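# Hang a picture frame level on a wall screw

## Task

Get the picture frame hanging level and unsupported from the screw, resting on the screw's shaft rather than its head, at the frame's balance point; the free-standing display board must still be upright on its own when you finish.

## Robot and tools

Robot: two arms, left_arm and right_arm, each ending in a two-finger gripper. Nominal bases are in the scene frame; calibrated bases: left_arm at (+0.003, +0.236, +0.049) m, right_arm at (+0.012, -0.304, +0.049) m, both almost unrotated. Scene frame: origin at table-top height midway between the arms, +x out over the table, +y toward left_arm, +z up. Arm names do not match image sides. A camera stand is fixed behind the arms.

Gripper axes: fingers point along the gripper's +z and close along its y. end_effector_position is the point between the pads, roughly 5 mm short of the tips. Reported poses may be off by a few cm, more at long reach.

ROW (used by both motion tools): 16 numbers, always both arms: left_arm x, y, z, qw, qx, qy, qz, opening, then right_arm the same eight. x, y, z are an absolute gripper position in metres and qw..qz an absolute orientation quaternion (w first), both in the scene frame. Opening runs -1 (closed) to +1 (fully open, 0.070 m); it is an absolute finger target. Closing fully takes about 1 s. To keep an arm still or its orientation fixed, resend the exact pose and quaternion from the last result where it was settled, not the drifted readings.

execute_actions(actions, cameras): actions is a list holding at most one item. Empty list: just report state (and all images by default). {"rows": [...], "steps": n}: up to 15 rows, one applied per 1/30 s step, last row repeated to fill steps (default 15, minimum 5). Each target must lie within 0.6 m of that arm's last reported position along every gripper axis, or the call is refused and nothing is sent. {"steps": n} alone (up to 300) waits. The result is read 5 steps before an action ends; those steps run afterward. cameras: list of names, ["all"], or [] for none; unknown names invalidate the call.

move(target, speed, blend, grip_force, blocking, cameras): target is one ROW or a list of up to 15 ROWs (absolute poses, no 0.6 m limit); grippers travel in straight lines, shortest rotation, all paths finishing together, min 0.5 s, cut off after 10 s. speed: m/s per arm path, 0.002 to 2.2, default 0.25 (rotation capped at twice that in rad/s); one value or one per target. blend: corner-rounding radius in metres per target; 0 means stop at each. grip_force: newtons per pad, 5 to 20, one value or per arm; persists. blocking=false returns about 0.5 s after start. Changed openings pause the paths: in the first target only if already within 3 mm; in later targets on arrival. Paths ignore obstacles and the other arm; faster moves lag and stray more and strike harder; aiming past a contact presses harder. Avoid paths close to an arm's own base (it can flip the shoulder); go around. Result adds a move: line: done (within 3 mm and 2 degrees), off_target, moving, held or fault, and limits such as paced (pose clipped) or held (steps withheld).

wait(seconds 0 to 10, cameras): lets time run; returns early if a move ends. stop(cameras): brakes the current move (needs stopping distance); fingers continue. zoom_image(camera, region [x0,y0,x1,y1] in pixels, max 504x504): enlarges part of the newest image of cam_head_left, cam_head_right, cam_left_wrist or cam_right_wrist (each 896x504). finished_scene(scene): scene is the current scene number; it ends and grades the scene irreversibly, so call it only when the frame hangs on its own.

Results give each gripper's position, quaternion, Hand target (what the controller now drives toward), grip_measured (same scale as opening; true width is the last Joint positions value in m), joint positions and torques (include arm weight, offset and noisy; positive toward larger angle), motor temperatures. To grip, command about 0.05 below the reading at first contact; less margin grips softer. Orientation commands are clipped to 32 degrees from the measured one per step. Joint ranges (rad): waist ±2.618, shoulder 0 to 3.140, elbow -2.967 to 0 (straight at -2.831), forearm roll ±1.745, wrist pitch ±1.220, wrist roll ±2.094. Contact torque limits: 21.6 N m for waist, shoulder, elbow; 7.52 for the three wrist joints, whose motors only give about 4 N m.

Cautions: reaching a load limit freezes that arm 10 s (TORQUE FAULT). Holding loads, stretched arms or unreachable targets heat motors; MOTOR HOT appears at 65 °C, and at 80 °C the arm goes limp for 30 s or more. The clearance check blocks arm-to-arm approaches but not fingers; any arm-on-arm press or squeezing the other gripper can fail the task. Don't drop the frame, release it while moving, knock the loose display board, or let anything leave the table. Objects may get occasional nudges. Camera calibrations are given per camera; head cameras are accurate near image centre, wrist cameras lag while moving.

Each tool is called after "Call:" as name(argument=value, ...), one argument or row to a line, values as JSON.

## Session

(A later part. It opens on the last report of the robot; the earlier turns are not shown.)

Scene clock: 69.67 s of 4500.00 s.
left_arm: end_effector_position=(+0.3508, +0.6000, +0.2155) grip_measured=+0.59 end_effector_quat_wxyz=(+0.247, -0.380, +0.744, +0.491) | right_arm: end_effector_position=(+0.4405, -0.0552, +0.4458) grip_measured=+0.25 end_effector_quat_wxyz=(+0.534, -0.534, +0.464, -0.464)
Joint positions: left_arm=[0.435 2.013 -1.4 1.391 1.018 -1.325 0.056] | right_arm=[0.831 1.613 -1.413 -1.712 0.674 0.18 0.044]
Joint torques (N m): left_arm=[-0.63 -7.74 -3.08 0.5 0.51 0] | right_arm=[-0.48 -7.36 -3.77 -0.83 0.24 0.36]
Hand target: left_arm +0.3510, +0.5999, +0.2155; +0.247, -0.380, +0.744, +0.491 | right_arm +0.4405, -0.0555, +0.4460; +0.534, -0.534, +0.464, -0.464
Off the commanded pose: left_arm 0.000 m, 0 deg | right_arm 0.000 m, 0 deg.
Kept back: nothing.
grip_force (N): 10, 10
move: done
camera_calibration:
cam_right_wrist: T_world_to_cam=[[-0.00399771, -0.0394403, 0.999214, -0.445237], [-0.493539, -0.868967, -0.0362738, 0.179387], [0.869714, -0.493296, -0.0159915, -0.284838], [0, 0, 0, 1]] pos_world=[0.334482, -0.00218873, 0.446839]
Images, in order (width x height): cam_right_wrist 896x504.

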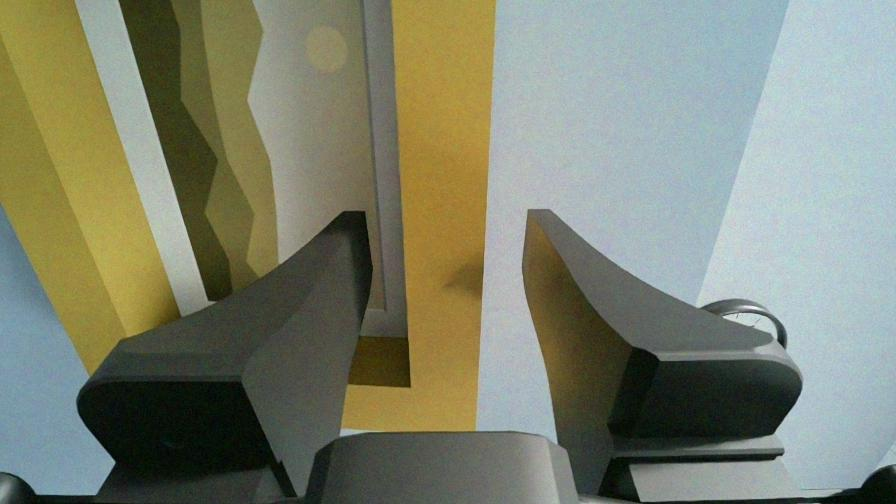

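Call:
move(
  target=[
    [0.3510,0.5999,0.2155,0.247,-0.380,0.744,0.491,0.59,0.35,-0.0555,0.4460,0.5336,-0.5336,0.4638,-0.4638,0.25],
    [0.3510,0.5999,0.2155,0.247,-0.380,0.744,0.491,0.59,0.34,-0.25,0.44,0.576,-0.031,0.815,0.055,0.25],
  ],
  speed=[0.15, 0.45],
  blend=[0.01, 0],
  cameras=["cam_head_left","cam_head_right"],
)

Call:
zoom_image(
  camera="cam_head_left",
  region=[420, 20, 520, 100],
)

Call:
zoom_image(
  camera="cam_head_right",
  region=[410, 20, 510, 100],
)

Scene clock: 73.90 s of 4500.00 s.
left_arm: end_effector_position=(+0.3508, +0.6000, +0.2155) grip_measured=+0.59 end_effector_quat_wxyz=(+0.247, -0.380, +0.744, +0.491) | right_arm: end_effector_position=(+0.3397, -0.2499, +0.4403) grip_measured=+0.25 end_effector_quat_wxyz=(+0.576, -0.031, +0.815, +0.055)
Joint positions: left_arm=[0.435 2.013 -1.4 1.391 1.018 -1.325 0.056] | right_arm=[0.239 1.019 -1.173 -0.141 0.582 0.202 0.044]
Joint torques (N m): left_arm=[-0.75 -7.76 -3.31 0.51 0.51 0] | right_arm=[-0.05 -0.79 -4.8 -0.29 -0.74 0.18]
Hand target: left_arm +0.3510, +0.5999, +0.2155; +0.247, -0.380, +0.744, +0.491 | right_arm +0.3400, -0.2500, +0.4400; +0.576, -0.031, +0.815, +0.055
Off the commanded pose: left_arm 0.000 m, 0 deg | right_arm 0.000 m, 0 deg.
Kept back: nothing.
grip_force (N): 10, 10
move: done
Images, in order (width x height): cam_head_left 896x504, cam_head_right 896x504.

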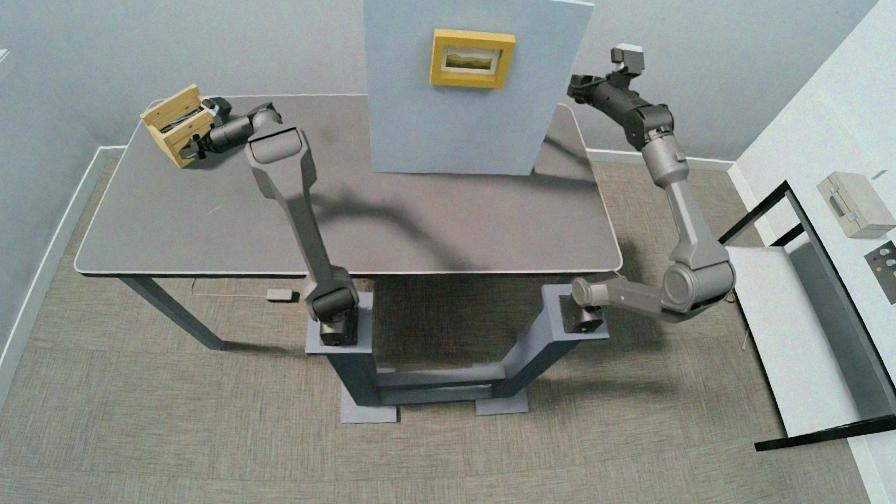

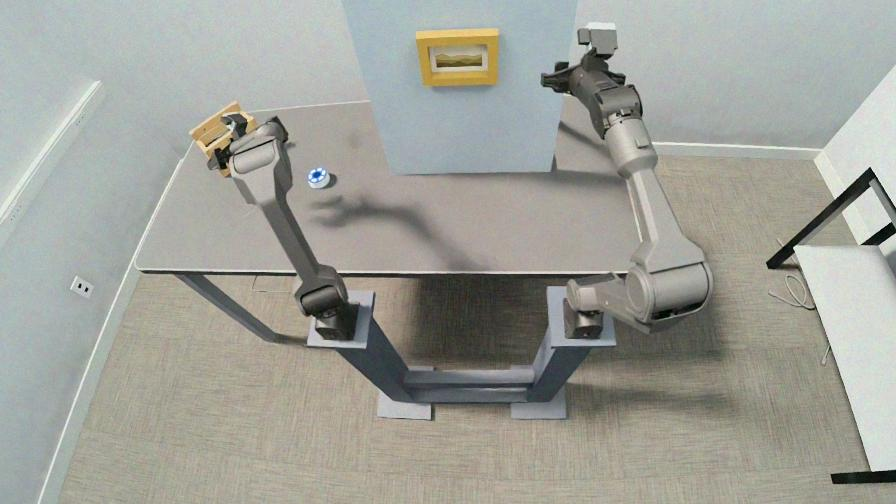

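Scaled by 5.040 from the camera's 896x504 image, which has a finer 1280x720 frame.

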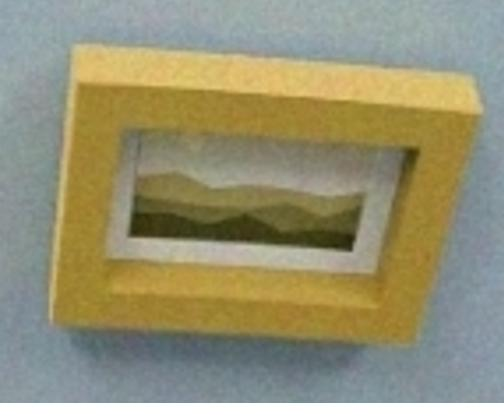

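Scaled by 5.040 from the camera's 896x504 image, which has a finer 1280x720 frame.

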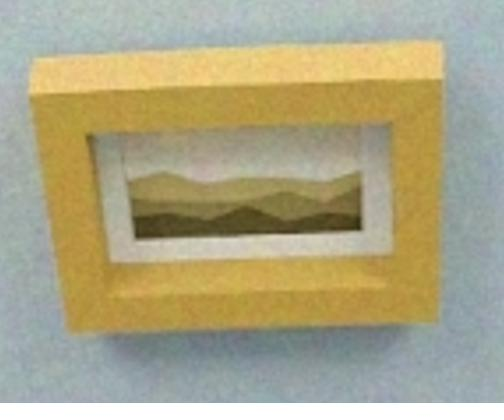

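Call:
finished_scene(
  scene=1,
)

The scene is finished: the task was done.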